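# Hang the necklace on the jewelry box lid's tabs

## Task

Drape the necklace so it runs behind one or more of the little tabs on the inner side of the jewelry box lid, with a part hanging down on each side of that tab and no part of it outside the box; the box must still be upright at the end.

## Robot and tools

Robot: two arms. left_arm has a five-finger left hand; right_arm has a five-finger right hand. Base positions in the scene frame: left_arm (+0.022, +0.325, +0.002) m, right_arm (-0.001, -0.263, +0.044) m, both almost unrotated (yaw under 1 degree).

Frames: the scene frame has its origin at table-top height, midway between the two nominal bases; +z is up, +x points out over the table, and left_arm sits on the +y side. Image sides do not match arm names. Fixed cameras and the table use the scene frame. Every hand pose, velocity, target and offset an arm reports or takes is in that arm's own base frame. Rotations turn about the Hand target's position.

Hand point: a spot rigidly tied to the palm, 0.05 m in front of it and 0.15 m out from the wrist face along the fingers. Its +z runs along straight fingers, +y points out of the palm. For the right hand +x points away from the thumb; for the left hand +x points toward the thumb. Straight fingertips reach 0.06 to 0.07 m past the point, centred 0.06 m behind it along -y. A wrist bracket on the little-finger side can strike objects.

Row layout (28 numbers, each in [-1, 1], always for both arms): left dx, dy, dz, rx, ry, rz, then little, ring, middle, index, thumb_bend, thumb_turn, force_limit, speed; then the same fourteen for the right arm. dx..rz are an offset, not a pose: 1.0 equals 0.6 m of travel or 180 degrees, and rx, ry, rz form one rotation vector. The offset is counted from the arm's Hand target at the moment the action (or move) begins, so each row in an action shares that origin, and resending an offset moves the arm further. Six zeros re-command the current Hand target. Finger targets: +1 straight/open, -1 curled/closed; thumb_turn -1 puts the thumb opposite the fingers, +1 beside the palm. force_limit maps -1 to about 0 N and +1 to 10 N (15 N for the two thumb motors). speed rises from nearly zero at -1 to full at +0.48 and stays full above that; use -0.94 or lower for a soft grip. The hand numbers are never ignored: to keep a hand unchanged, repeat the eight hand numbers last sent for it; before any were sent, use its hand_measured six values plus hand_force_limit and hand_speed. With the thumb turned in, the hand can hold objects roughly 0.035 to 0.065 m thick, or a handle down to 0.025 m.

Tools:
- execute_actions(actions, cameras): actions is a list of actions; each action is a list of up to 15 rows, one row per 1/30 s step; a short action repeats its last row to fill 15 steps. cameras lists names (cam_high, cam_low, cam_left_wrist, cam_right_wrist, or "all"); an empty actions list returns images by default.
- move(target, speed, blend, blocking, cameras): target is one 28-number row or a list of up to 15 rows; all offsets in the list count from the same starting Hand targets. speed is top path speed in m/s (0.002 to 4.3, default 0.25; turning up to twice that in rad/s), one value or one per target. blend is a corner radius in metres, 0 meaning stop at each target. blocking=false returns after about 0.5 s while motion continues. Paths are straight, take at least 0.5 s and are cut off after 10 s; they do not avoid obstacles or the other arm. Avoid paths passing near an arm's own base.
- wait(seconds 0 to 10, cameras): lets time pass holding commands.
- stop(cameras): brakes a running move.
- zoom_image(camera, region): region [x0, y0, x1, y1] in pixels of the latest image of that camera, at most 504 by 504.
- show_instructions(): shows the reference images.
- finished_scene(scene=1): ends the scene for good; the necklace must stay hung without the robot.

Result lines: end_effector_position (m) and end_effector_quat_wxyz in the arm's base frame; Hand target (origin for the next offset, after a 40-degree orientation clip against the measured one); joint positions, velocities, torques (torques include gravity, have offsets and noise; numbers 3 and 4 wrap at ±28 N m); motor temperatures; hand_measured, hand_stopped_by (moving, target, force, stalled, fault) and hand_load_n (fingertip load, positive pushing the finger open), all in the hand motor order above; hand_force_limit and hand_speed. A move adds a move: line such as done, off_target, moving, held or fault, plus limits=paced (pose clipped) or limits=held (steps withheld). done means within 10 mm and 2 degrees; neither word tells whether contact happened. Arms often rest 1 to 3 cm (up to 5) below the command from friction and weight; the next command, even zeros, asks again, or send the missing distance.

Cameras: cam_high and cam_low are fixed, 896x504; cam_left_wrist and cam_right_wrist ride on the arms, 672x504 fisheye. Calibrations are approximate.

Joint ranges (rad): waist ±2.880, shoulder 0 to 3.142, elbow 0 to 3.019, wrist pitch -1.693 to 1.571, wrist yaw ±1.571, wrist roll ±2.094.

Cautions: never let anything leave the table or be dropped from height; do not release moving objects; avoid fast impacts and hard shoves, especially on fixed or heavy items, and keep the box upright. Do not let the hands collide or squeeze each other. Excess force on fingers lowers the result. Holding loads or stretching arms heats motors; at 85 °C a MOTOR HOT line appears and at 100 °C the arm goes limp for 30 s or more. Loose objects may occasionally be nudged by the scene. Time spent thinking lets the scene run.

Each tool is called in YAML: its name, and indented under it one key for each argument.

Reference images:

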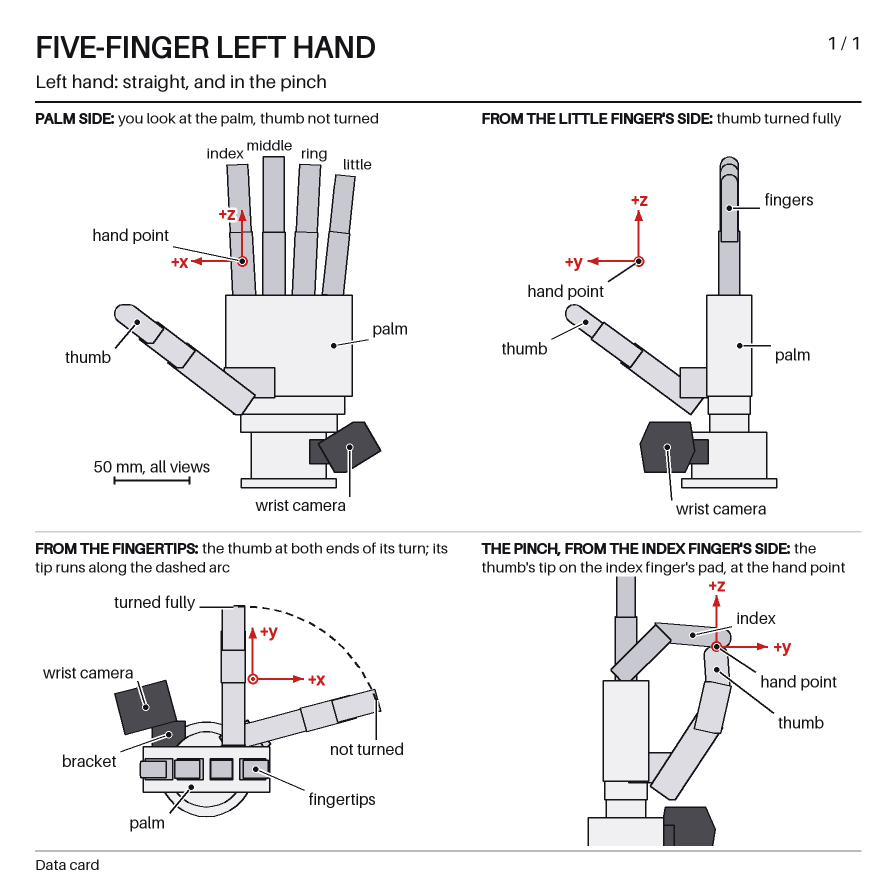

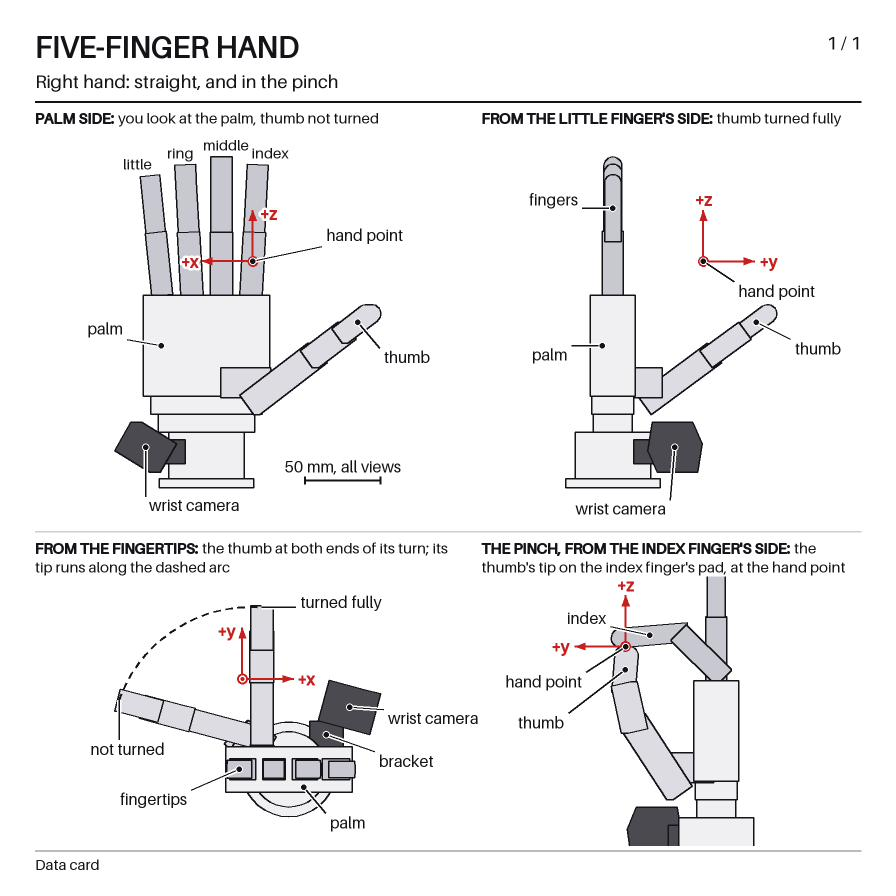

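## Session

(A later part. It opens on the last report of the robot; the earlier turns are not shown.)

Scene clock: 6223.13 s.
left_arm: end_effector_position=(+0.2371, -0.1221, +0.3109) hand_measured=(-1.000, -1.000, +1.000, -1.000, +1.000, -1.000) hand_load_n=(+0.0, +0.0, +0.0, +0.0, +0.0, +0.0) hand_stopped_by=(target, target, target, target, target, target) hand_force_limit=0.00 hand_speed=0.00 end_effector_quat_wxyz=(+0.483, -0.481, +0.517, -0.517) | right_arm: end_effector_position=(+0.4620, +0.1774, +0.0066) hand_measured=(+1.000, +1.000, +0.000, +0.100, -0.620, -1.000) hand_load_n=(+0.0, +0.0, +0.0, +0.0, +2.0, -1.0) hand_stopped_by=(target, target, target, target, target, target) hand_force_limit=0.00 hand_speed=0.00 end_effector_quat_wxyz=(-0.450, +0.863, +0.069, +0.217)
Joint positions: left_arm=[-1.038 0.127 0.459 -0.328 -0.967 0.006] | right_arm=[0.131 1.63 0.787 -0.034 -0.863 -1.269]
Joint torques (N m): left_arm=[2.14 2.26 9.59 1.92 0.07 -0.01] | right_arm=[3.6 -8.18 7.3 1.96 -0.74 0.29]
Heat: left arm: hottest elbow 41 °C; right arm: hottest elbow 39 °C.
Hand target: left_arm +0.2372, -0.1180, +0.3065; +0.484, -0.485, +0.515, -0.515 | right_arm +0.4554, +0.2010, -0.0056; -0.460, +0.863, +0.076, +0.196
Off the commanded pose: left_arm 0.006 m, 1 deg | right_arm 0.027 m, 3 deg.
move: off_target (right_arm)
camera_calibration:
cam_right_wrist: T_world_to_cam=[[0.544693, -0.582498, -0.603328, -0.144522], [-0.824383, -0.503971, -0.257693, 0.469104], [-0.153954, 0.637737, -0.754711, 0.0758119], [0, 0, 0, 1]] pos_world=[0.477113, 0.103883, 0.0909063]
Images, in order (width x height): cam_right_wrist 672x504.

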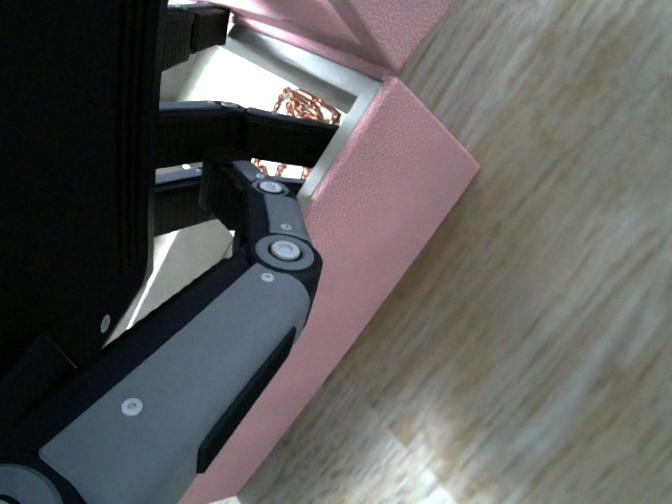

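move:
  target:
    - [0,0,0,0,0,0,-1,-1,1,-1,1,-1,0,0,0,-0.04,0.05,0,0,0,1,1,0.0,0.1,-0.62,-1,0.0,0]
    - [0,0,0,0,0,0,-1,-1,1,-1,1,-1,0,0,0,-0.04,0.16,0,0,0,1,1,0.0,0.1,-0.62,-1,0.0,0]
  speed: 0.06
  cameras: ["all"]

Scene clock: 6232.70 s.
left_arm: end_effector_position=(+0.2371, -0.1221, +0.3109) hand_measured=(-1.000, -1.000, +1.000, -1.000, +1.000, -1.000) hand_load_n=(+0.0, +0.0, +0.0, +0.0, +0.0, +0.0) hand_stopped_by=(target, target, target, target, target, target) hand_force_limit=0.00 hand_speed=0.00 end_effector_quat_wxyz=(+0.483, -0.481, +0.517, -0.517) | right_arm: end_effector_position=(+0.4390, +0.1778, +0.0734) hand_measured=(+1.000, +1.000, +0.000, +0.100, -0.620, -1.000) hand_load_n=(+0.0, +0.0, +0.0, +0.0, +0.0, +0.0) hand_stopped_by=(target, target, target, target, target, target) hand_force_limit=0.00 hand_speed=0.00 end_effector_quat_wxyz=(-0.460, +0.867, +0.069, +0.180)
Joint positions: left_arm=[-1.038 0.127 0.459 -0.328 -0.967 0.006] | right_arm=[0.127 1.473 0.854 -0.351 -0.901 -1.306]
Joint torques (N m): left_arm=[2.08 2.2 9.58 1.94 0.07 -0.01] | right_arm=[-1.14 -10.46 11.02 0.68 -0.65 -0.05]
Heat: left arm: hottest elbow 41 °C; right arm: hottest elbow 40 °C.
Hand target: left_arm +0.2372, -0.1180, +0.3065; +0.484, -0.485, +0.515, -0.515 | right_arm +0.4554, +0.1768, +0.0902; -0.460, +0.863, +0.076, +0.196
Off the commanded pose: left_arm 0.006 m, 1 deg | right_arm 0.024 m, 2 deg.
move: off_target (right_arm)
camera_calibration:
cam_left_wrist: T_world_to_cam=[[-0.0994303, -0.249853, 0.963165, -0.316452], [-0.5877, -0.766346, -0.259466, 0.122445], [0.802946, -0.591851, -0.0706405, -0.124595], [0, 0, 0, 1]] pos_world=[0.140539, -0.0589727, 0.327765]
cam_right_wrist: T_world_to_cam=[[0.524503, -0.557477, -0.643519, -0.0840579], [-0.820263, -0.533428, -0.206453, 0.467243], [-0.228178, 0.63614, -0.737062, 0.154011], [0, 0, 0, 1]] pos_world=[0.462493, 0.104407, 0.155887]

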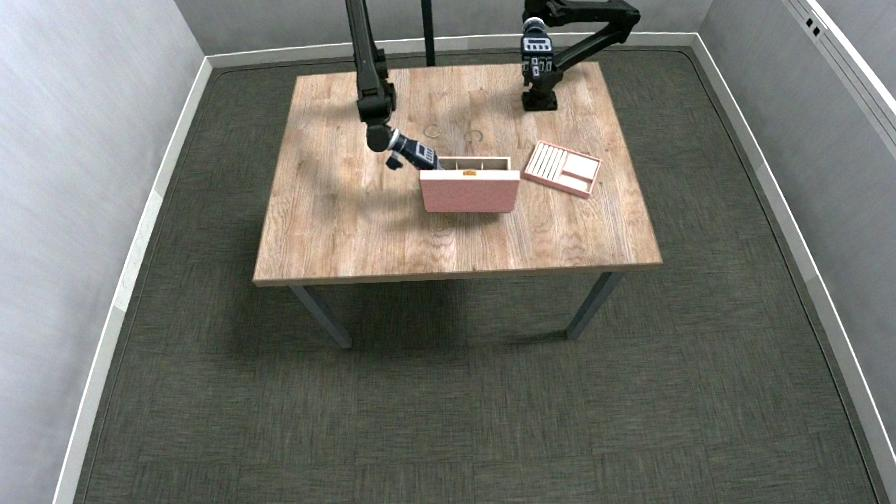

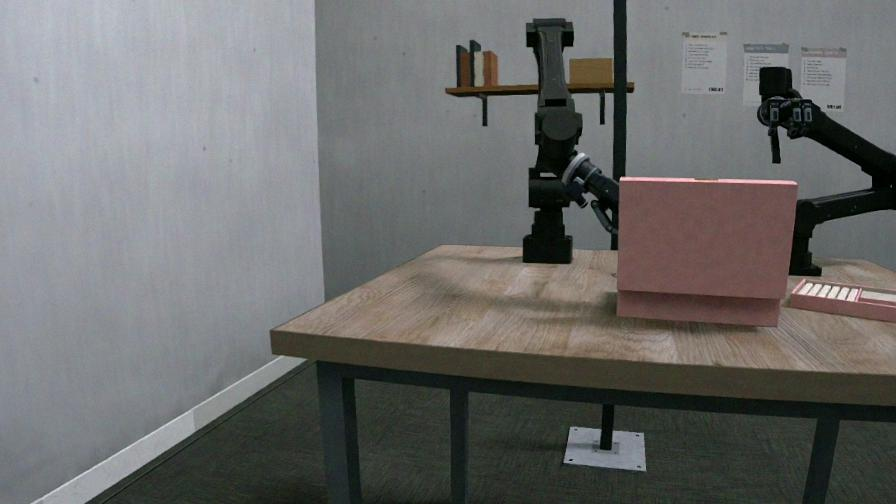

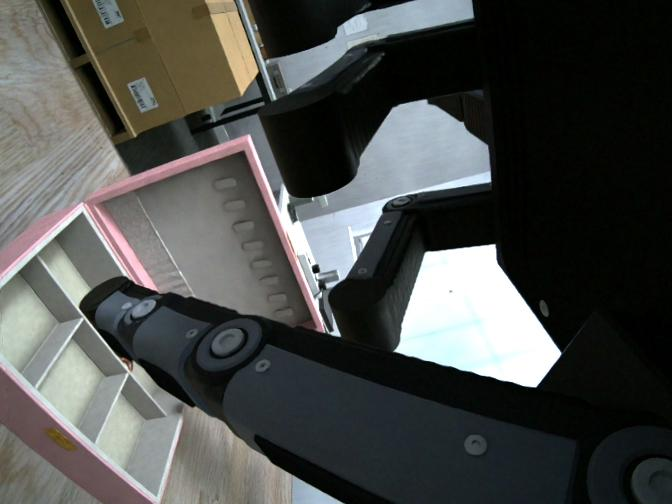

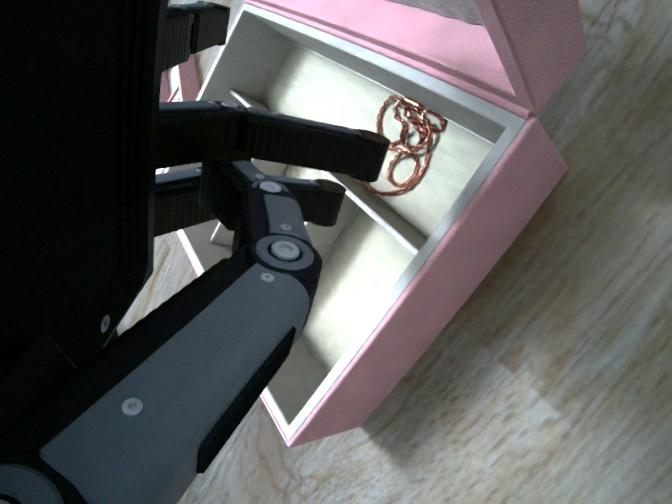

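zoom_image:
  camera: "cam_right_wrist"
  region: [340, 60, 600, 300]

Scaled by 1.938 from the camera's 672x504 image, which has a finer 960x720 frame.

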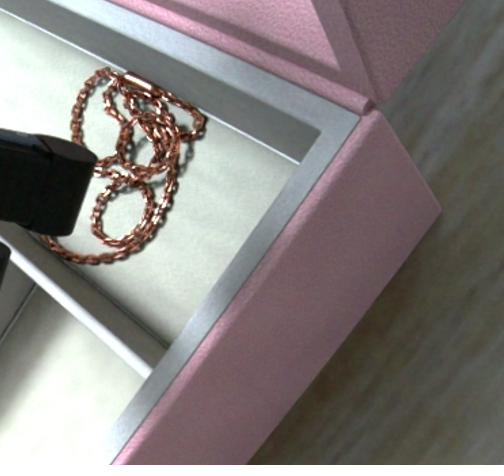

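move:
  target: [0,0,0,0,0,0,-1,-1,1,-1,1,-1,0,0,0.03,0.05,-0.03,-0.1321,0.0429,0,1,1,0.0,0.1,-0.62,-1,0.0,0]
  speed: 0.1
  cameras: ["cam_right_wrist"]

Scene clock: 6307.57 s.
left_arm: end_effector_position=(+0.2371, -0.1221, +0.3109) hand_measured=(-1.000, -1.000, +1.000, -1.000, +1.000, -1.000) hand_load_n=(+0.0, +0.0, +0.0, +0.0, +0.0, +0.0) hand_stopped_by=(target, target, target, target, target, target) hand_force_limit=0.00 hand_speed=0.00 end_effector_quat_wxyz=(+0.483, -0.481, +0.517, -0.517) | right_arm: end_effector_position=(+0.4606, +0.1985, +0.0653) hand_measured=(+1.000, +1.000, +0.000, +0.100, -0.620, -1.000) hand_load_n=(+0.0, +0.0, +0.0, +0.0, +0.0, +0.0) hand_stopped_by=(target, target, target, target, target, target) hand_force_limit=0.00 hand_speed=0.00 end_effector_quat_wxyz=(-0.276, +0.951, +0.077, +0.113)
Joint positions: left_arm=[-1.038 0.127 0.459 -0.328 -0.967 0.006] | right_arm=[0.319 1.599 1.122 -0.708 -0.479 -1.318]
Joint torques (N m): left_arm=[2.08 2.2 9.58 1.92 0.07 -0.01] | right_arm=[0.56 -10.87 11.73 0.49 -0.2 -0.03]
Motor temperatures (°C): left_arm=[26 25 41 25 27 24] | right_arm=[26 32 55 25 27 25]
Heat: left arm: hottest elbow 41 °C; right arm: hottest elbow 55 °C.
Hand target: left_arm +0.2372, -0.1180, +0.3065; +0.484, -0.485, +0.515, -0.515 | right_arm +0.4733, +0.2069, +0.0723; -0.276, +0.950, +0.083, +0.118
Off the commanded pose: left_arm 0.006 m, 1 deg | right_arm 0.017 m, 1 deg.
move: off_target (right_arm)
camera_calibration:
cam_right_wrist: T_world_to_cam=[[0.460055, -0.781693, -0.421076, -0.0294277], [-0.827506, -0.549388, 0.115787, 0.479791], [-0.321844, 0.295175, -0.899604, 0.261245], [0, 0, 0, 1]] pos_world=[0.494649, 0.163475, 0.167072]
Images, in order (width x height): cam_right_wrist 672x504.

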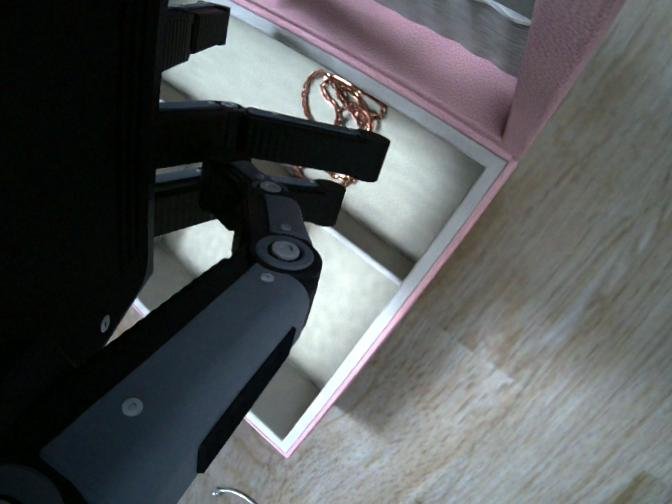

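move:
  target: [0,0,0,0,0,0,-1,-1,1,-1,1,-1,0,0,0.008,-0.004,-0.115,0,0,0,1,1,0.0,0.1,-0.62,-1,0.0,0]
  speed: 0.08
  cameras: ["cam_right_wrist"]

Scene clock: 6330.90 s.
left_arm: end_effector_position=(+0.2371, -0.1221, +0.3109) hand_measured=(-1.000, -1.000, +1.000, -1.000, +1.000, -1.000) hand_load_n=(+0.0, +0.0, +0.0, +0.0, +0.0, +0.0) hand_stopped_by=(target, target, target, target, target, target) hand_force_limit=0.00 hand_speed=0.00 end_effector_quat_wxyz=(+0.483, -0.481, +0.517, -0.517) | right_arm: end_effector_position=(+0.4961, +0.2029, +0.0323) hand_measured=(+1.000, +1.000, +0.000, +0.100, -0.620, -1.000) hand_load_n=(+0.0, +0.0, +0.0, -0.5, +0.0, +0.0) hand_stopped_by=(target, target, target, target, target, target) hand_force_limit=0.00 hand_speed=0.00 end_effector_quat_wxyz=(-0.283, +0.943, +0.082, +0.153)
Joint positions: left_arm=[-1.038 0.127 0.459 -0.328 -0.967 0.006] | right_arm=[0.307 1.681 1.112 -0.535 -0.477 -1.322]
Joint torques (N m): left_arm=[2.08 2.2 9.59 1.95 0.08 -0.01] | right_arm=[0.62 -10.29 6.6 0.46 -0.42 -0.08]
Motor temperatures (°C): left_arm=[26 25 41 25 27 24] | right_arm=[26 33 58 25 27 25]
Heat: left arm: hottest elbow 41 °C; right arm: hottest elbow 58 °C.
Hand target: left_arm +0.2372, -0.1180, +0.3065; +0.484, -0.485, +0.515, -0.515 | right_arm +0.4782, +0.2045, +0.0033; -0.276, +0.950, +0.083, +0.118
Off the commanded pose: left_arm 0.006 m, 1 deg | right_arm 0.034 m, 4 deg.
move: off_target (right_arm)
camera_calibration:
cam_right_wrist: T_world_to_cam=[[0.485744, -0.777043, -0.400321, -0.070496], [-0.838588, -0.543481, 0.0373915, 0.522208], [-0.246621, 0.317541, -0.915612, 0.200373], [0, 0, 0, 1]] pos_world=[0.521577, 0.165405, 0.135717]
Images, in order (width x height): cam_right_wrist 672x504.

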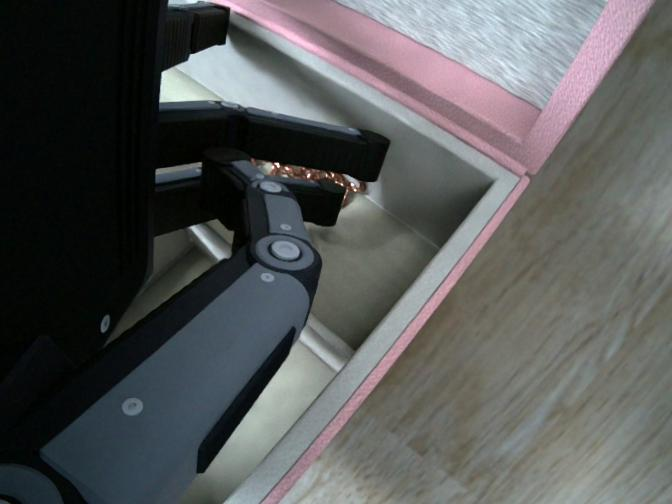

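move:
  target:
    - [0,0,0,0,0,0,-1,-1,1,-1,1,-1,0,0,-0.03,0,0.1,0,0,0,1,1,0.0,0.1,-0.62,-1,0.0,0]
    - [0,0,0,0,0,0,-1,-1,1,-1,1,-1,0,0,-0.05,0,0.02,0,0,0,1,1,0.0,0.1,-0.62,-1,0.0,0]
  speed: 0.08
  cameras: ["cam_right_wrist"]

Scene clock: 6343.30 s.
left_arm: end_effector_position=(+0.2371, -0.1221, +0.3109) hand_measured=(-1.000, -1.000, +1.000, -1.000, +1.000, -1.000) hand_load_n=(+0.0, +0.5, +0.0, +0.0, +0.0, +0.0) hand_stopped_by=(target, target, target, target, target, target) hand_force_limit=0.00 hand_speed=0.00 end_effector_quat_wxyz=(+0.483, -0.481, +0.517, -0.517) | right_arm: end_effector_position=(+0.4479, +0.2012, +0.0328) hand_measured=(+1.000, +1.000, +0.000, +0.100, -0.620, -1.000) hand_load_n=(+0.0, +0.0, +0.0, -2.0, +0.0, +0.0) hand_stopped_by=(target, target, target, target, target, target) hand_force_limit=0.00 hand_speed=0.00 end_effector_quat_wxyz=(-0.281, +0.948, +0.088, +0.123)
Joint positions: left_arm=[-1.038 0.127 0.459 -0.328 -0.967 0.006] | right_arm=[0.331 1.604 1.025 -0.58 -0.483 -1.323]
Joint torques (N m): left_arm=[2.08 2.2 9.58 1.94 0.07 -0.01] | right_arm=[0.44 -9.17 7.27 2.32 0.19 0.16]
Heat: left arm: hottest elbow 41 °C; right arm: hottest elbow 54 °C.
Hand target: left_arm +0.2372, -0.1180, +0.3065; +0.484, -0.485, +0.515, -0.515 | right_arm +0.4481, +0.2046, +0.0153; -0.276, +0.950, +0.084, +0.118
Off the commanded pose: left_arm 0.006 m, 1 deg | right_arm 0.018 m, 1 deg.
move: off_target (right_arm)
camera_calibration:
cam_right_wrist: T_world_to_cam=[[0.484992, -0.768745, -0.41691, -0.0490368], [-0.82011, -0.565337, 0.0883943, 0.475281], [-0.303647, 0.299042, -0.904639, 0.218368], [0, 0, 0, 1]] pos_world=[0.479872, 0.165696, 0.135088]
Images, in order (width x height): cam_right_wrist 672x504.

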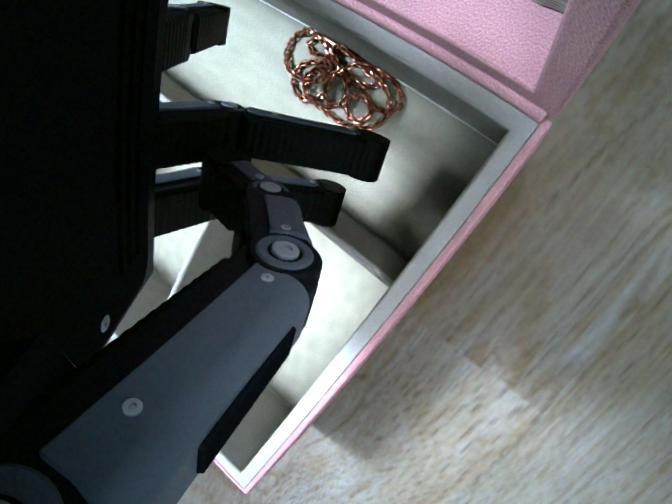

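move:
  target:
    - [0,0,0,0,0,0,-1,-1,1,-1,1,-1,0,0,0.01,-0.007,0.07,0,0,0,1,1,0.0,0.1,-0.62,-1,0.0,0]
    - [0,0,0,0,0,0,-1,-1,1,-1,1,-1,0,0,0.03,-0.007,0.07,0,0,0,1,1,0.0,0.1,-0.62,-1,0.0,0]
    - [0,0,0,0,0,0,-1,-1,1,-1,1,-1,0,0,0.026,-0.007,-0.015,0,0,0,1,1,0.0,0.1,-0.62,-1,0.0,0]
  speed: 0.08
  cameras: ["cam_right_wrist"]

Scene clock: 6371.93 s.
left_arm: end_effector_position=(+0.2371, -0.1221, +0.3109) hand_measured=(-1.000, -1.000, +1.000, -1.000, +1.000, -1.000) hand_load_n=(+0.0, +0.0, +0.0, +0.0, +0.0, +0.0) hand_stopped_by=(target, target, target, target, target, target) hand_force_limit=0.00 hand_speed=0.00 end_effector_quat_wxyz=(+0.483, -0.481, +0.517, -0.517) | right_arm: end_effector_position=(+0.4755, +0.2027, +0.0305) hand_measured=(+1.000, +1.000, +0.000, +0.100, -0.620, -1.000) hand_load_n=(+0.5, +0.0, +0.0, -0.5, +0.0, +0.0) hand_stopped_by=(target, target, target, target, target, target) hand_force_limit=0.00 hand_speed=0.00 end_effector_quat_wxyz=(-0.282, +0.944, +0.088, +0.144)
Joint positions: left_arm=[-1.038 0.127 0.459 -0.328 -0.967 0.006] | right_arm=[0.318 1.648 1.066 -0.539 -0.48 -1.327]
Joint torques (N m): left_arm=[2.08 2.2 9.59 1.92 0.07 -0.01] | right_arm=[0.15 -9.88 6.8 0.75 -0.27 -0.02]
Motor temperatures (°C): left_arm=[26 25 40 25 27 24] | right_arm=[26 32 48 26 27 25]
Heat: left arm: hottest elbow 40 °C; right arm: hottest elbow 48 °C.
Hand target: left_arm +0.2372, -0.1180, +0.3065; +0.484, -0.485, +0.515, -0.515 | right_arm +0.4638, +0.2003, +0.0063; -0.276, +0.950, +0.083, +0.118
Off the commanded pose: left_arm 0.006 m, 1 deg | right_arm 0.027 m, 3 deg.
move: off_target (right_arm)
camera_calibration:
cam_right_wrist: T_world_to_cam=[[0.492314, -0.770858, -0.404234, -0.0656388], [-0.82924, -0.556528, 0.0513503, 0.502663], [-0.264552, 0.309927, -0.913213, 0.203735], [0, 0, 0, 1]] pos_world=[0.503041, 0.166005, 0.133708]
Images, in order (width x height): cam_right_wrist 672x504.

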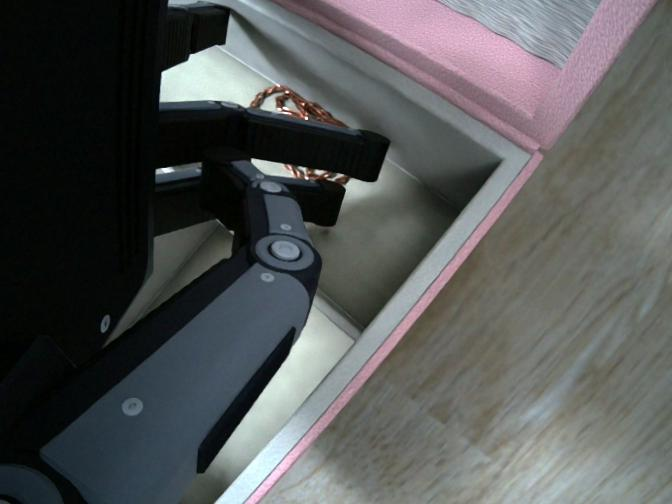

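move:
  target:
    - [0,0,0,0,0,0,-1,-1,1,-1,1,-1,0,0,-0.02,-0.008,0.11,0,0,0,1,1,0.0,0.1,-0.62,-1,0.0,0]
    - [0,0,0,0,0,0,-1,-1,1,-1,1,-1,0,0,-0.02,-0.008,0.11,0,0,0,-1,-1,0.0,0.1,-0.62,-1,-0.2,0.2]
    - [0,0,0,0,0,0,-1,-1,1,-1,1,-1,0,0,0.008,-0.008,0.08,0,0,0,-1,-1,0.0,0.1,-0.62,-1,0.0,0]
    - [0,0,0,0,0,0,-1,-1,1,-1,1,-1,0,0,0.004,-0.008,0.0,0,0,0,-1,-1,0.0,0.1,-0.62,-1,0.0,0]
  speed: 0.08
  cameras: ["cam_right_wrist"]

Scene clock: 6391.17 s.
left_arm: end_effector_position=(+0.2371, -0.1221, +0.3109) hand_measured=(-1.000, -1.000, +1.000, -1.000, +1.000, -1.000) hand_load_n=(+0.0, +0.0, +0.0, +0.0, +0.0, +0.0) hand_stopped_by=(target, target, target, target, target, target) hand_force_limit=0.00 hand_speed=0.00 end_effector_quat_wxyz=(+0.483, -0.481, +0.517, -0.517) | right_arm: end_effector_position=(+0.4605, +0.1978, +0.0140) hand_measured=(-1.000, -1.000, +0.000, +0.100, -0.620, -1.000) hand_load_n=(+0.0, +0.0, +0.5, +0.0, +0.0, +0.0) hand_stopped_by=(target, target, target, target, target, target) hand_force_limit=0.00 hand_speed=0.00 end_effector_quat_wxyz=(-0.276, +0.951, +0.082, +0.114)
Joint positions: left_arm=[-1.038 0.127 0.459 -0.328 -0.967 0.006] | right_arm=[0.317 1.669 1.055 -0.571 -0.482 -1.329]
Joint torques (N m): left_arm=[2.08 2.26 9.59 1.95 0.07 -0.01] | right_arm=[-0.67 -11.34 7.68 1.76 -0.34 -0.12]
Heat: left arm: hottest elbow 40 °C; right arm: hottest elbow 48 °C.
Hand target: left_arm +0.2372, -0.1180, +0.3065; +0.484, -0.485, +0.515, -0.515 | right_arm +0.4662, +0.1954, +0.0063; -0.276, +0.950, +0.083, +0.118
Off the commanded pose: left_arm 0.006 m, 1 deg | right_arm 0.010 m, 0 deg.
move: done; target 2's new numbers were sent with right_arm's hand 0.017 m and 1 deg from that target; target 3's new numbers were sent with right_arm's hand 0.026 m and 3 deg from that target
camera_calibration:
cam_right_wrist: T_world_to_cam=[[0.469154, -0.77744, -0.418905, -0.0566379], [-0.823154, -0.556779, 0.111425, 0.484745], [-0.319864, 0.292548, -0.901168, 0.214957], [0, 0, 0, 1]] pos_world=[0.494349, 0.162978, 0.115974]
Images, in order (width x height): cam_right_wrist 672x504.

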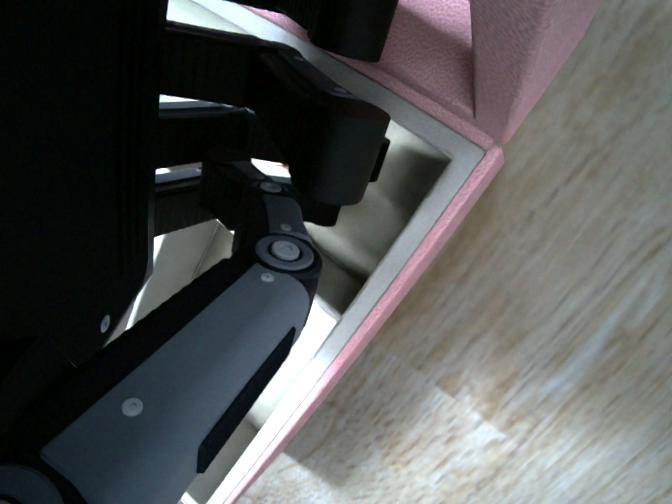

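move:
  target:
    - [0,0,0,0,0,0,-1,-1,1,-1,1,-1,0,0,0.0,0,-0.015,0,0,0,-1,-1,0.0,0.1,-0.62,-1,0.0,0]
    - [0,0,0,0,0,0,-1,-1,1,-1,1,-1,0,0,0.004,0.063,-0.017,0,0,0,-1,-1,0.0,0.1,-0.62,-1,0.0,0]
  speed: 0.04
  cameras: ["cam_right_wrist"]

Scene clock: 6403.23 s.
left_arm: end_effector_position=(+0.2371, -0.1221, +0.3109) hand_measured=(-1.000, -1.000, +1.000, -1.000, +1.000, -1.000) hand_load_n=(+0.0, +0.0, +0.0, +0.0, +0.0, +0.0) hand_stopped_by=(target, target, target, target, target, target) hand_force_limit=0.00 hand_speed=0.00 end_effector_quat_wxyz=(+0.483, -0.481, +0.517, -0.517) | right_arm: end_effector_position=(+0.4670, +0.2137, +0.0103) hand_measured=(-1.000, -1.000, +0.000, +0.100, -0.620, -1.000) hand_load_n=(-1.0, +0.0, +0.0, -4.5, +0.0, +0.0) hand_stopped_by=(target, target, target, target, target, target) hand_force_limit=0.00 hand_speed=0.00 end_effector_quat_wxyz=(-0.273, +0.950, +0.075, +0.129)
Joint positions: left_arm=[-1.038 0.127 0.459 -0.328 -0.967 0.006] | right_arm=[0.351 1.684 1.057 -0.512 -0.449 -1.276]
Joint torques (N m): left_arm=[2.14 2.2 9.61 1.95 0.07 -0.01] | right_arm=[2.43 -8.88 9.59 1.68 -0.48 0.11]
Heat: left arm: hottest elbow 40 °C; right arm: hottest elbow 48 °C.
Hand target: left_arm +0.2372, -0.1180, +0.3065; +0.484, -0.485, +0.515, -0.515 | right_arm +0.4686, +0.2333, -0.0039; -0.276, +0.950, +0.083, +0.118
Off the commanded pose: left_arm 0.006 m, 1 deg | right_arm 0.024 m, 2 deg.
move: off_target (right_arm)
camera_calibration:
cam_right_wrist: T_world_to_cam=[[0.462023, -0.789041, -0.404906, -0.0430491], [-0.838031, -0.537838, 0.0918406, 0.502479], [-0.29024, 0.296891, -0.909734, 0.194405], [0, 0, 0, 1]] pos_world=[0.497407, 0.178567, 0.113278]
Images, in order (width x height): cam_right_wrist 672x504.

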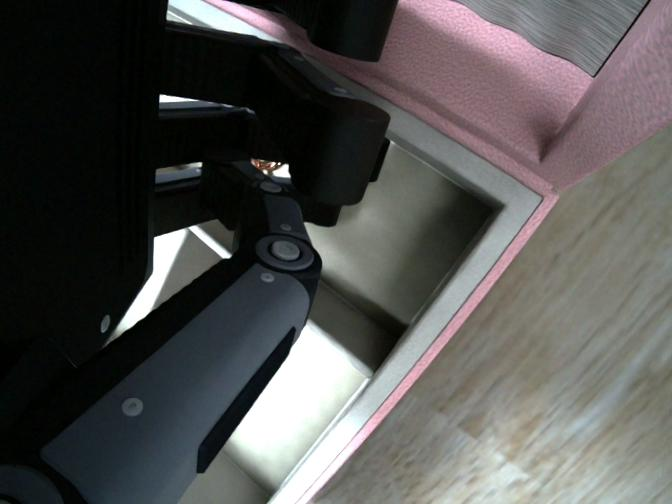

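move:
  target:
    - [0,0,0,0,0,0,-1,-1,1,-1,1,-1,0,0,0.0,0.02,0.004,0,0,0,-1,-1,0.0,0.1,-0.62,-1,0.0,0]
  speed: 0.04
  cameras: ["cam_right_wrist"]

Scene clock: 6413.90 s.
left_arm: end_effector_position=(+0.2371, -0.1221, +0.3109) hand_measured=(-1.000, -1.000, +1.000, -1.000, +1.000, -1.000) hand_load_n=(+0.0, +0.0, +0.0, +0.0, +0.5, +0.0) hand_stopped_by=(target, target, target, target, target, target) hand_force_limit=0.00 hand_speed=0.00 end_effector_quat_wxyz=(+0.483, -0.481, +0.517, -0.517) | right_arm: end_effector_position=(+0.4657, +0.2399, +0.0110) hand_measured=(-1.000, -1.000, +0.000, +0.100, -0.620, -1.000) hand_load_n=(-1.0, +0.0, +0.0, -1.0, +0.0, +0.0) hand_stopped_by=(target, target, target, target, target, target) hand_force_limit=0.00 hand_speed=0.00 end_effector_quat_wxyz=(-0.278, +0.948, +0.092, +0.129)
Joint positions: left_arm=[-1.038 0.127 0.459 -0.328 -0.967 0.006] | right_arm=[0.399 1.699 1.078 -0.501 -0.446 -1.262]
Joint torques (N m): left_arm=[2.08 2.26 9.58 1.94 0.07 -0.01] | right_arm=[0.09 -10.23 9.35 1.29 -0.2 0.19]
Heat: left arm: hottest elbow 40 °C; right arm: hottest elbow 47 °C.
Hand target: left_arm +0.2372, -0.1180, +0.3065; +0.484, -0.485, +0.515, -0.515 | right_arm +0.4685, +0.2453, -0.0015; -0.276, +0.950, +0.083, +0.118
Off the commanded pose: left_arm 0.006 m, 1 deg | right_arm 0.014 m, 2 deg.
move: off_target (right_arm)
camera_calibration:
cam_right_wrist: T_world_to_cam=[[0.493031, -0.769632, -0.405693, -0.0406627], [-0.819059, -0.56784, 0.0818503, 0.513845], [-0.293363, 0.291932, -0.910337, 0.189425], [0, 0, 0, 1]] pos_world=[0.496488, 0.205187, 0.113886]
Images, in order (width x height): cam_right_wrist 672x504.

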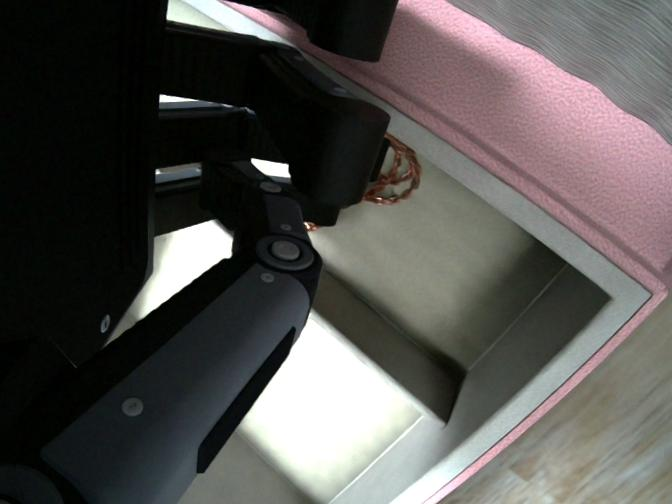

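move:
  target:
    - [0,0,0,0,0,0,-1,-1,1,-1,1,-1,0,0,-0.01,0.0,0.12,0,0,0,-1,-1,0.0,0.1,-0.62,-1,0.0,0]
  speed: 0.08
  cameras: ["cam_right_wrist","cam_left_wrist"]

Scene clock: 6428.43 s.
left_arm: end_effector_position=(+0.2371, -0.1221, +0.3109) hand_measured=(-1.000, -1.000, +1.000, -1.000, +1.000, -1.000) hand_load_n=(+0.0, +0.0, +0.0, +0.5, +0.0, +0.0) hand_stopped_by=(target, target, target, target, target, target) hand_force_limit=0.00 hand_speed=0.00 end_effector_quat_wxyz=(+0.483, -0.481, +0.517, -0.517) | right_arm: end_effector_position=(+0.4522, +0.2344, +0.0548) hand_measured=(-1.000, -1.000, +0.000, +0.100, -0.620, -1.000) hand_load_n=(+0.0, +0.0, +0.0, +0.0, +0.0, +0.0) hand_stopped_by=(target, target, target, target, target, target) hand_force_limit=0.00 hand_speed=0.00 end_effector_quat_wxyz=(-0.271, +0.953, +0.081, +0.108)
Joint positions: left_arm=[-1.038 0.127 0.459 -0.328 -0.967 0.006] | right_arm=[0.399 1.626 1.125 -0.664 -0.444 -1.249]
Joint torques (N m): left_arm=[2.2 2.26 9.58 1.92 0.07 -0.01] | right_arm=[0.62 -13.22 11.49 0.47 -0.24 0.15]
Heat: left arm: hottest elbow 40 °C; right arm: hottest elbow 49 °C.
Hand target: left_arm +0.2372, -0.1180, +0.3065; +0.484, -0.485, +0.515, -0.515 | right_arm +0.4625, +0.2453, +0.0704; -0.276, +0.950, +0.083, +0.118
Off the commanded pose: left_arm 0.006 m, 1 deg | right_arm 0.022 m, 1 deg.
move: off_target (right_arm)
camera_calibration:
cam_left_wrist: T_world_to_cam=[[-0.0994303, -0.249853, 0.963165, -0.316452], [-0.5877, -0.766346, -0.259466, 0.122445], [0.802946, -0.591851, -0.0706405, -0.124595], [0, 0, 0, 1]] pos_world=[0.140539, -0.0589727, 0.327765]
cam_right_wrist: T_world_to_cam=[[0.465565, -0.781596, -0.415159, -0.00468651], [-0.820721, -0.556822, 0.12793, 0.491724], [-0.331159, 0.28117, -0.900709, 0.246042], [0, 0, 0, 1]] pos_world=[0.487229, 0.20096, 0.156761]
Images, in order (width x height): cam_left_wrist 672x504, cam_right_wrist 672x504.

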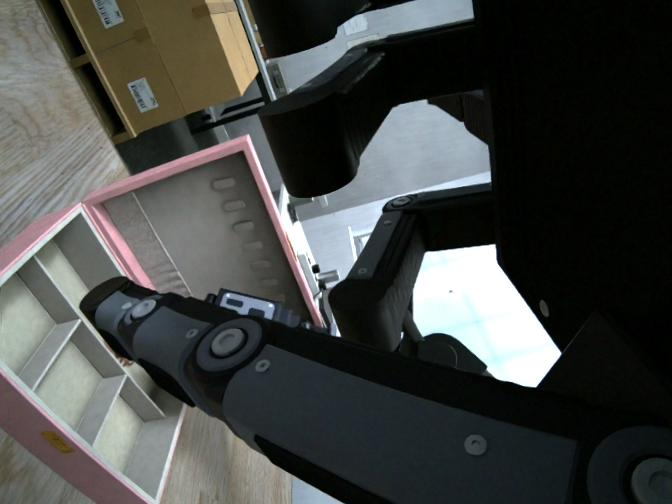

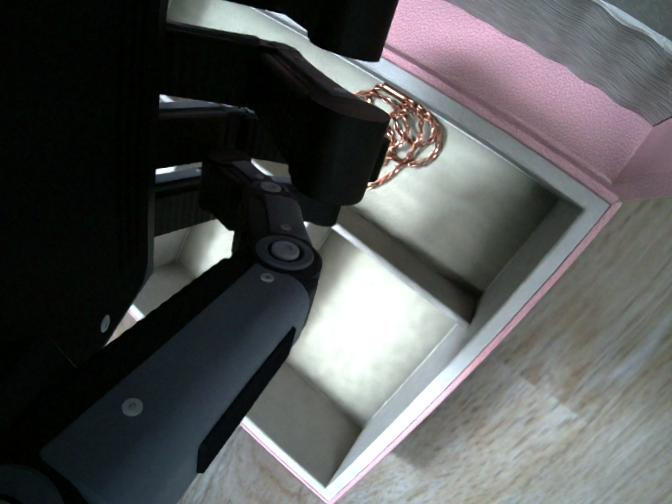

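move:
  target:
    - [0,0,0,0,0,0,-1,-1,1,-1,1,-1,0,0,0.0158,-0.0422,-0.0173,0,0,0,-1,-1,0.17,0.1,-0.62,-1,0.0,0]
    - [0,0,0,0,0,0,-1,-1,1,-1,1,-1,0,0,0.0125,-0.0455,-0.1207,0,0,0,-1,-1,0.17,0.1,-0.62,-1,0.0,0]
    - [0,0,0,0,0,0,-1,-1,1,-1,1,-1,0,0,0.0158,0.0128,-0.124,0,0,0,-1,-1,0.17,0.1,-0.62,-1,0.0,0]
  speed: [0.08,0.08,0.03]
  cameras: ["cam_right_wrist"]

Scene clock: 6460.43 s.
left_arm: end_effector_position=(+0.2371, -0.1221, +0.3109) hand_measured=(-1.000, -1.000, +1.000, -1.000, +1.000, -1.000) hand_load_n=(+0.0, +0.0, +0.0, +0.0, -0.5, +0.0) hand_stopped_by=(target, target, target, target, target, target) hand_force_limit=0.00 hand_speed=0.00 end_effector_quat_wxyz=(+0.483, -0.481, +0.517, -0.517) | right_arm: end_effector_position=(+0.4676, +0.2411, +0.0111) hand_measured=(-1.000, -1.000, +0.170, +0.100, -0.620, -1.000) hand_load_n=(-0.5, +0.0, -3.0, -1.0, +0.0, +0.0) hand_stopped_by=(target, target, target, target, target, target) hand_force_limit=0.00 hand_speed=0.00 end_effector_quat_wxyz=(-0.277, +0.949, +0.082, +0.125)
Joint positions: left_arm=[-1.038 0.127 0.459 -0.328 -0.967 0.006] | right_arm=[0.399 1.707 1.089 -0.507 -0.444 -1.242]
Joint torques (N m): left_arm=[2.14 2.26 9.58 1.95 0.07 -0.01] | right_arm=[1.49 -9.64 9.63 1.78 -0.13 0.12]
Heat: left arm: hottest elbow 40 °C; right arm: hottest elbow 49 °C.
Hand target: left_arm +0.2372, -0.1180, +0.3065; +0.484, -0.485, +0.515, -0.515 | right_arm +0.4720, +0.2530, -0.0039; -0.276, +0.950, +0.083, +0.118
Off the commanded pose: left_arm 0.006 m, 1 deg | right_arm 0.020 m, 1 deg.
move: off_target (right_arm)
camera_calibration:
cam_right_wrist: T_world_to_cam=[[0.474856, -0.777648, -0.412037, -0.0300775], [-0.827753, -0.553665, 0.0909942, 0.516627], [-0.298892, 0.297856, -0.906612, 0.190916], [0, 0, 0, 1]] pos_world=[0.498986, 0.205783, 0.113683]
Images, in order (width x height): cam_right_wrist 672x504.

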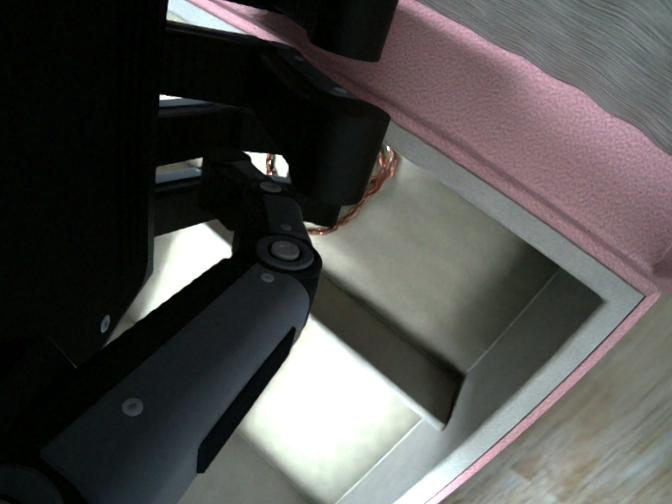

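move:
  target:
    - [0,0,0,0,0,0,-1,-1,1,-1,1,-1,0,0,-0.02,0.0,0.14,0,0,0,-1,-1,0.17,0.1,-0.62,-1,0.0,0]
  speed: 0.08
  cameras: ["cam_right_wrist"]

zoom_image:
  camera: "cam_right_wrist"
  region: [340, 60, 640, 340]

Scene clock: 6474.43 s.
left_arm: end_effector_position=(+0.2371, -0.1221, +0.3109) hand_measured=(-1.000, -1.000, +1.000, -1.000, +1.000, -1.000) hand_load_n=(+0.0, +0.0, +0.0, +0.0, +0.0, +0.0) hand_stopped_by=(target, target, target, target, target, target) hand_force_limit=0.00 hand_speed=0.00 end_effector_quat_wxyz=(+0.483, -0.481, +0.517, -0.517) | right_arm: end_effector_position=(+0.4496, +0.2422, +0.0636) hand_measured=(-1.000, -1.000, +0.170, +0.100, -0.620, -1.000) hand_load_n=(+0.0, +0.0, +0.0, +0.5, +0.0, +0.0) hand_stopped_by=(target, target, target, target, target, target) hand_force_limit=0.00 hand_speed=0.00 end_effector_quat_wxyz=(-0.272, +0.953, +0.082, +0.107)
Joint positions: left_arm=[-1.038 0.127 0.459 -0.328 -0.967 0.006] | right_arm=[0.416 1.616 1.139 -0.682 -0.439 -1.233]
Joint torques (N m): left_arm=[2.2 2.32 9.61 1.92 0.07 -0.01] | right_arm=[0.79 -13.33 11.7 0.39 -0.17 0.14]
Heat: left arm: hottest elbow 40 °C; right arm: hottest elbow 51 °C.
Hand target: left_arm +0.2372, -0.1180, +0.3065; +0.484, -0.485, +0.515, -0.515 | right_arm +0.4601, +0.2531, +0.0802; -0.276, +0.950, +0.084, +0.118
Off the commanded pose: left_arm 0.006 m, 1 deg | right_arm 0.022 m, 1 deg.
move: off_target (right_arm)
camera_calibration:
cam_right_wrist: T_world_to_cam=[[0.465688, -0.780985, -0.41617, 0.00616265], [-0.819965, -0.557683, 0.129019, 0.492602], [-0.332853, 0.281163, -0.900087, 0.251699], [0, 0, 0, 1]] pos_world=[0.484825, 0.208761, 0.16556]
Images, in order (width x height): cam_right_wrist 672x504.

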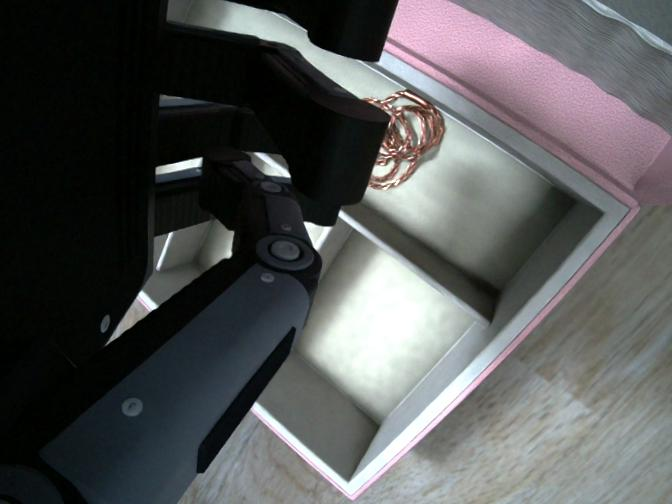

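Scaled by 1.680 from the camera's 672x504 image, which has a finer 960x720 frame.

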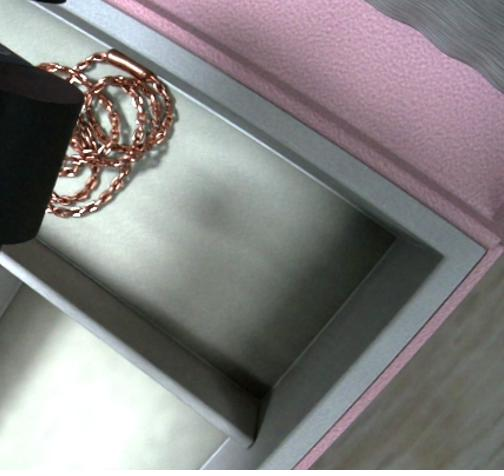

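move:
  target:
    - [0,0,0,0,0,0,-1,-1,1,-1,1,-1,0,0,-0.03,0.0,0.0,0,0,0,-1,-1,0.17,0.1,-0.62,-1,0.0,0]
    - [0,0,0,0,0,0,-1,-1,1,-1,1,-1,0,0,-0.03,0.0,0.0,0,0,0,1,1,0.1,0.1,-0.4,-1,0.0,0.2]
    - [0,0,0,0,0,0,-1,-1,1,-1,1,-1,0,0,0.0082,0.0648,-0.03,0.2471,0.0361,-0.0215,1,1,0.1,0.1,-0.4,-1,0.0,0.2]
  speed: [0.08,0.08,0.1]
  cameras: ["cam_right_wrist"]

Scene clock: 6540.00 s.
left_arm: end_effector_position=(+0.2371, -0.1221, +0.3109) hand_measured=(-1.000, -1.000, +1.000, -1.000, +1.000, -1.000) hand_load_n=(+0.0, +0.5, +0.0, +0.0, +0.0, +0.0) hand_stopped_by=(target, target, target, target, target, target) hand_force_limit=0.00 hand_speed=0.00 end_effector_quat_wxyz=(+0.483, -0.481, +0.517, -0.517) | right_arm: end_effector_position=(+0.4586, +0.3041, +0.0737) hand_measured=(+1.000, +1.000, +0.100, +0.100, -0.400, -1.000) hand_load_n=(-0.5, +0.0, +0.0, +0.0, +0.0, +0.0) hand_stopped_by=(target, target, target, target, target, target) hand_force_limit=0.00 hand_speed=0.20 end_effector_quat_wxyz=(-0.618, +0.781, +0.005, +0.096)
Joint positions: left_arm=[-1.038 0.127 0.459 -0.328 -0.967 0.006] | right_arm=[0.275 1.722 0.9 0.322 -1.097 -0.613]
Joint torques (N m): left_arm=[2.08 2.2 9.58 1.94 0.07 -0.02] | right_arm=[-2.43 -11.4 6.5 2.36 -0.25 0.15]
Motor temperatures (°C): left_arm=[26 25 40 25 27 24] | right_arm=[26 34 58 25 27 25]
Heat: left arm: hottest elbow 40 °C; right arm: hottest elbow 58 °C.
Hand target: left_arm +0.2372, -0.1180, +0.3065; +0.484, -0.485, +0.515, -0.515 | right_arm +0.4651, +0.2918, +0.0623; -0.615, +0.782, -0.014, +0.097
Off the commanded pose: left_arm 0.006 m, 1 deg | right_arm 0.018 m, 2 deg.
move: off_target (right_arm)
camera_calibration:
cam_right_wrist: T_world_to_cam=[[0.38619, -0.256597, -0.886011, -0.0339334], [-0.845726, -0.481958, -0.229051, 0.548407], [-0.368246, 0.83778, -0.403138, 0.0567018], [0, 0, 0, 1]] pos_world=[0.497787, 0.208098, 0.118407]
Images, in order (width x height): cam_right_wrist 672x504.

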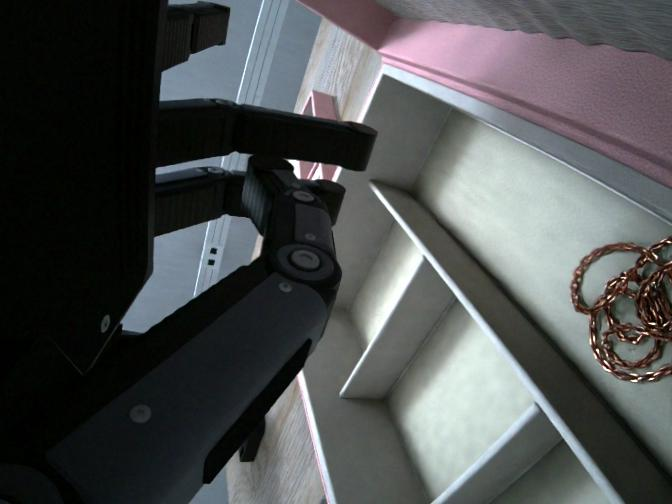

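move:
  target:
    - [0,0,0,0,0,0,-1,-1,1,-1,1,-1,0,0,-0.004,-0.008,-0.08,0,0,0,1,1,0.1,0.1,-0.4,-1,0.0,0.2]
  speed: [0.08]
  cameras: ["cam_right_wrist"]

Scene clock: 6562.30 s.
left_arm: end_effector_position=(+0.2371, -0.1221, +0.3109) hand_measured=(-1.000, -1.000, +1.000, -1.000, +1.000, -1.000) hand_load_n=(+0.0, +0.0, +0.0, +0.5, +0.0, +0.0) hand_stopped_by=(target, target, target, target, target, target) hand_force_limit=0.00 hand_speed=0.00 end_effector_quat_wxyz=(+0.483, -0.481, +0.517, -0.517) | right_arm: end_effector_position=(+0.4550, +0.3012, +0.0286) hand_measured=(+1.000, +1.000, +0.100, +0.100, -0.400, -1.000) hand_load_n=(+0.0, +0.0, +0.0, -0.5, +0.5, +0.0) hand_stopped_by=(target, target, target, target, target, target) hand_force_limit=0.00 hand_speed=0.20 end_effector_quat_wxyz=(-0.620, +0.779, +0.005, +0.091)
Joint positions: left_arm=[-1.038 0.127 0.459 -0.328 -0.967 0.006] | right_arm=[0.269 1.823 0.87 0.449 -1.111 -0.612]
Joint torques (N m): left_arm=[2.14 2.2 9.59 1.95 0.07 -0.01] | right_arm=[-2.84 -10.81 5.6 2.25 0.05 0.04]
Motor temperatures (°C): left_arm=[26 25 40 25 27 24] | right_arm=[26 33 53 26 27 25]
Heat: left arm: hottest elbow 40 °C; right arm: hottest elbow 53 °C.
Hand target: left_arm +0.2372, -0.1180, +0.3065; +0.484, -0.485, +0.515, -0.515 | right_arm +0.4627, +0.2870, +0.0141; -0.615, +0.782, -0.014, +0.097
Off the commanded pose: left_arm 0.006 m, 1 deg | right_arm 0.022 m, 2 deg.
move: off_target (right_arm)
camera_calibration:
cam_right_wrist: T_world_to_cam=[[0.381466, -0.249264, -0.890141, -0.0731558], [-0.844482, -0.485605, -0.225917, 0.53411], [-0.375944, 0.837888, -0.39574, 0.0428807], [0, 0, 0, 1]] pos_world=[0.495074, 0.205202, 0.0725152]
Images, in order (width x height): cam_right_wrist 672x504.

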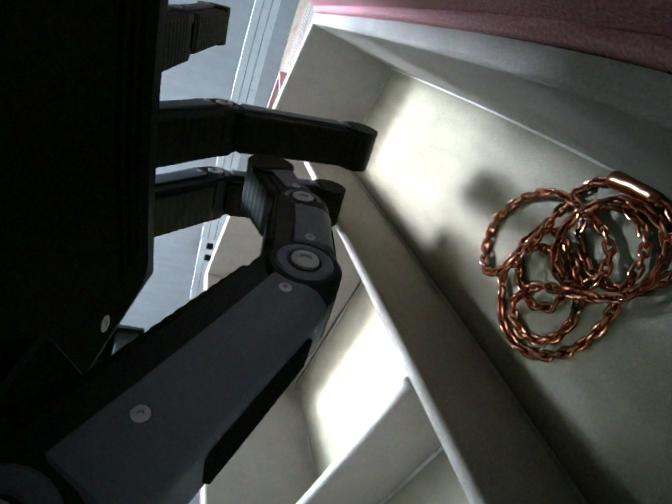

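move:
  target:
    - [0,0,0,0,0,0,-1,-1,1,-1,1,-1,0,0,-0.002,-0.013,-0.05,0,0,0,1,1,0.1,0.1,-0.4,-1,0.0,0.2]
  speed: [0.06]
  cameras: ["cam_right_wrist"]

Scene clock: 6570.13 s.
left_arm: end_effector_position=(+0.2371, -0.1221, +0.3109) hand_measured=(-1.000, -1.000, +1.000, -1.000, +1.000, -1.000) hand_load_n=(+0.0, +0.0, +0.0, +0.0, +0.0, +0.0) hand_stopped_by=(target, target, target, target, target, target) hand_force_limit=0.00 hand_speed=0.00 end_effector_quat_wxyz=(+0.483, -0.481, +0.517, -0.517) | right_arm: end_effector_position=(+0.4545, +0.3021, +0.0242) hand_measured=(+1.000, +1.000, +0.100, +0.100, -0.400, -1.000) hand_load_n=(+0.0, +0.0, +0.0, -4.0, +0.0, +0.0) hand_stopped_by=(target, target, target, target, target, target) hand_force_limit=0.00 hand_speed=0.20 end_effector_quat_wxyz=(-0.632, +0.769, +0.026, +0.098)
Joint positions: left_arm=[-1.038 0.127 0.459 -0.328 -0.967 0.006] | right_arm=[0.265 1.851 0.862 0.529 -1.146 -0.612]
Joint torques (N m): left_arm=[2.08 2.32 9.59 1.94 0.07 -0.01] | right_arm=[-3.49 -8.23 4.75 1.77 0.98 -0.18]
Heat: left arm: hottest elbow 40 °C; right arm: hottest elbow 51 °C.
Hand target: left_arm +0.2372, -0.1180, +0.3065; +0.484, -0.485, +0.515, -0.515 | right_arm +0.4615, +0.2792, -0.0158; -0.615, +0.782, -0.014, +0.097
Off the commanded pose: left_arm 0.006 m, 1 deg | right_arm 0.047 m, 5 deg.
move: off_target (right_arm)
camera_calibration:
cam_right_wrist: T_world_to_cam=[[0.421658, -0.214749, -0.880958, -0.105583], [-0.821937, -0.500799, -0.271329, 0.528597], [-0.382916, 0.8385, -0.387676, 0.042968], [0, 0, 0, 1]] pos_world=[0.495446, 0.206019, 0.0670676]
Images, in order (width x height): cam_right_wrist 672x504.

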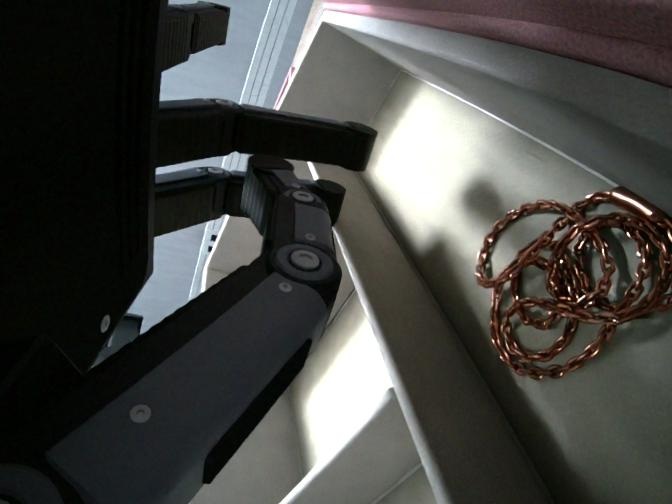

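move:
  target:
    - [0,0,0,0,0,0,-1,-1,1,-1,1,-1,0,0,0.006,0.0,0.08,0,0,0,1,1,0.1,0.1,-0.4,-1,0.0,0.2]
    - [0,0,0,0,0,0,-1,-1,1,-1,1,-1,0,0,0.013,0.0,0.07,0,0,0,1,1,0.1,0.1,-0.4,-1,0.0,0.2]
    - [0,0,0,0,0,0,-1,-1,1,-1,1,-1,0,0,0.012,0.0,-0.003,0,0,0,1,1,0.1,0.1,-0.4,-1,0.0,0.2]
  speed: [0.06]
  cameras: ["cam_right_wrist"]

speed must be one number or one for each of the 3 targets, got a list of 1; nothing of the call was run


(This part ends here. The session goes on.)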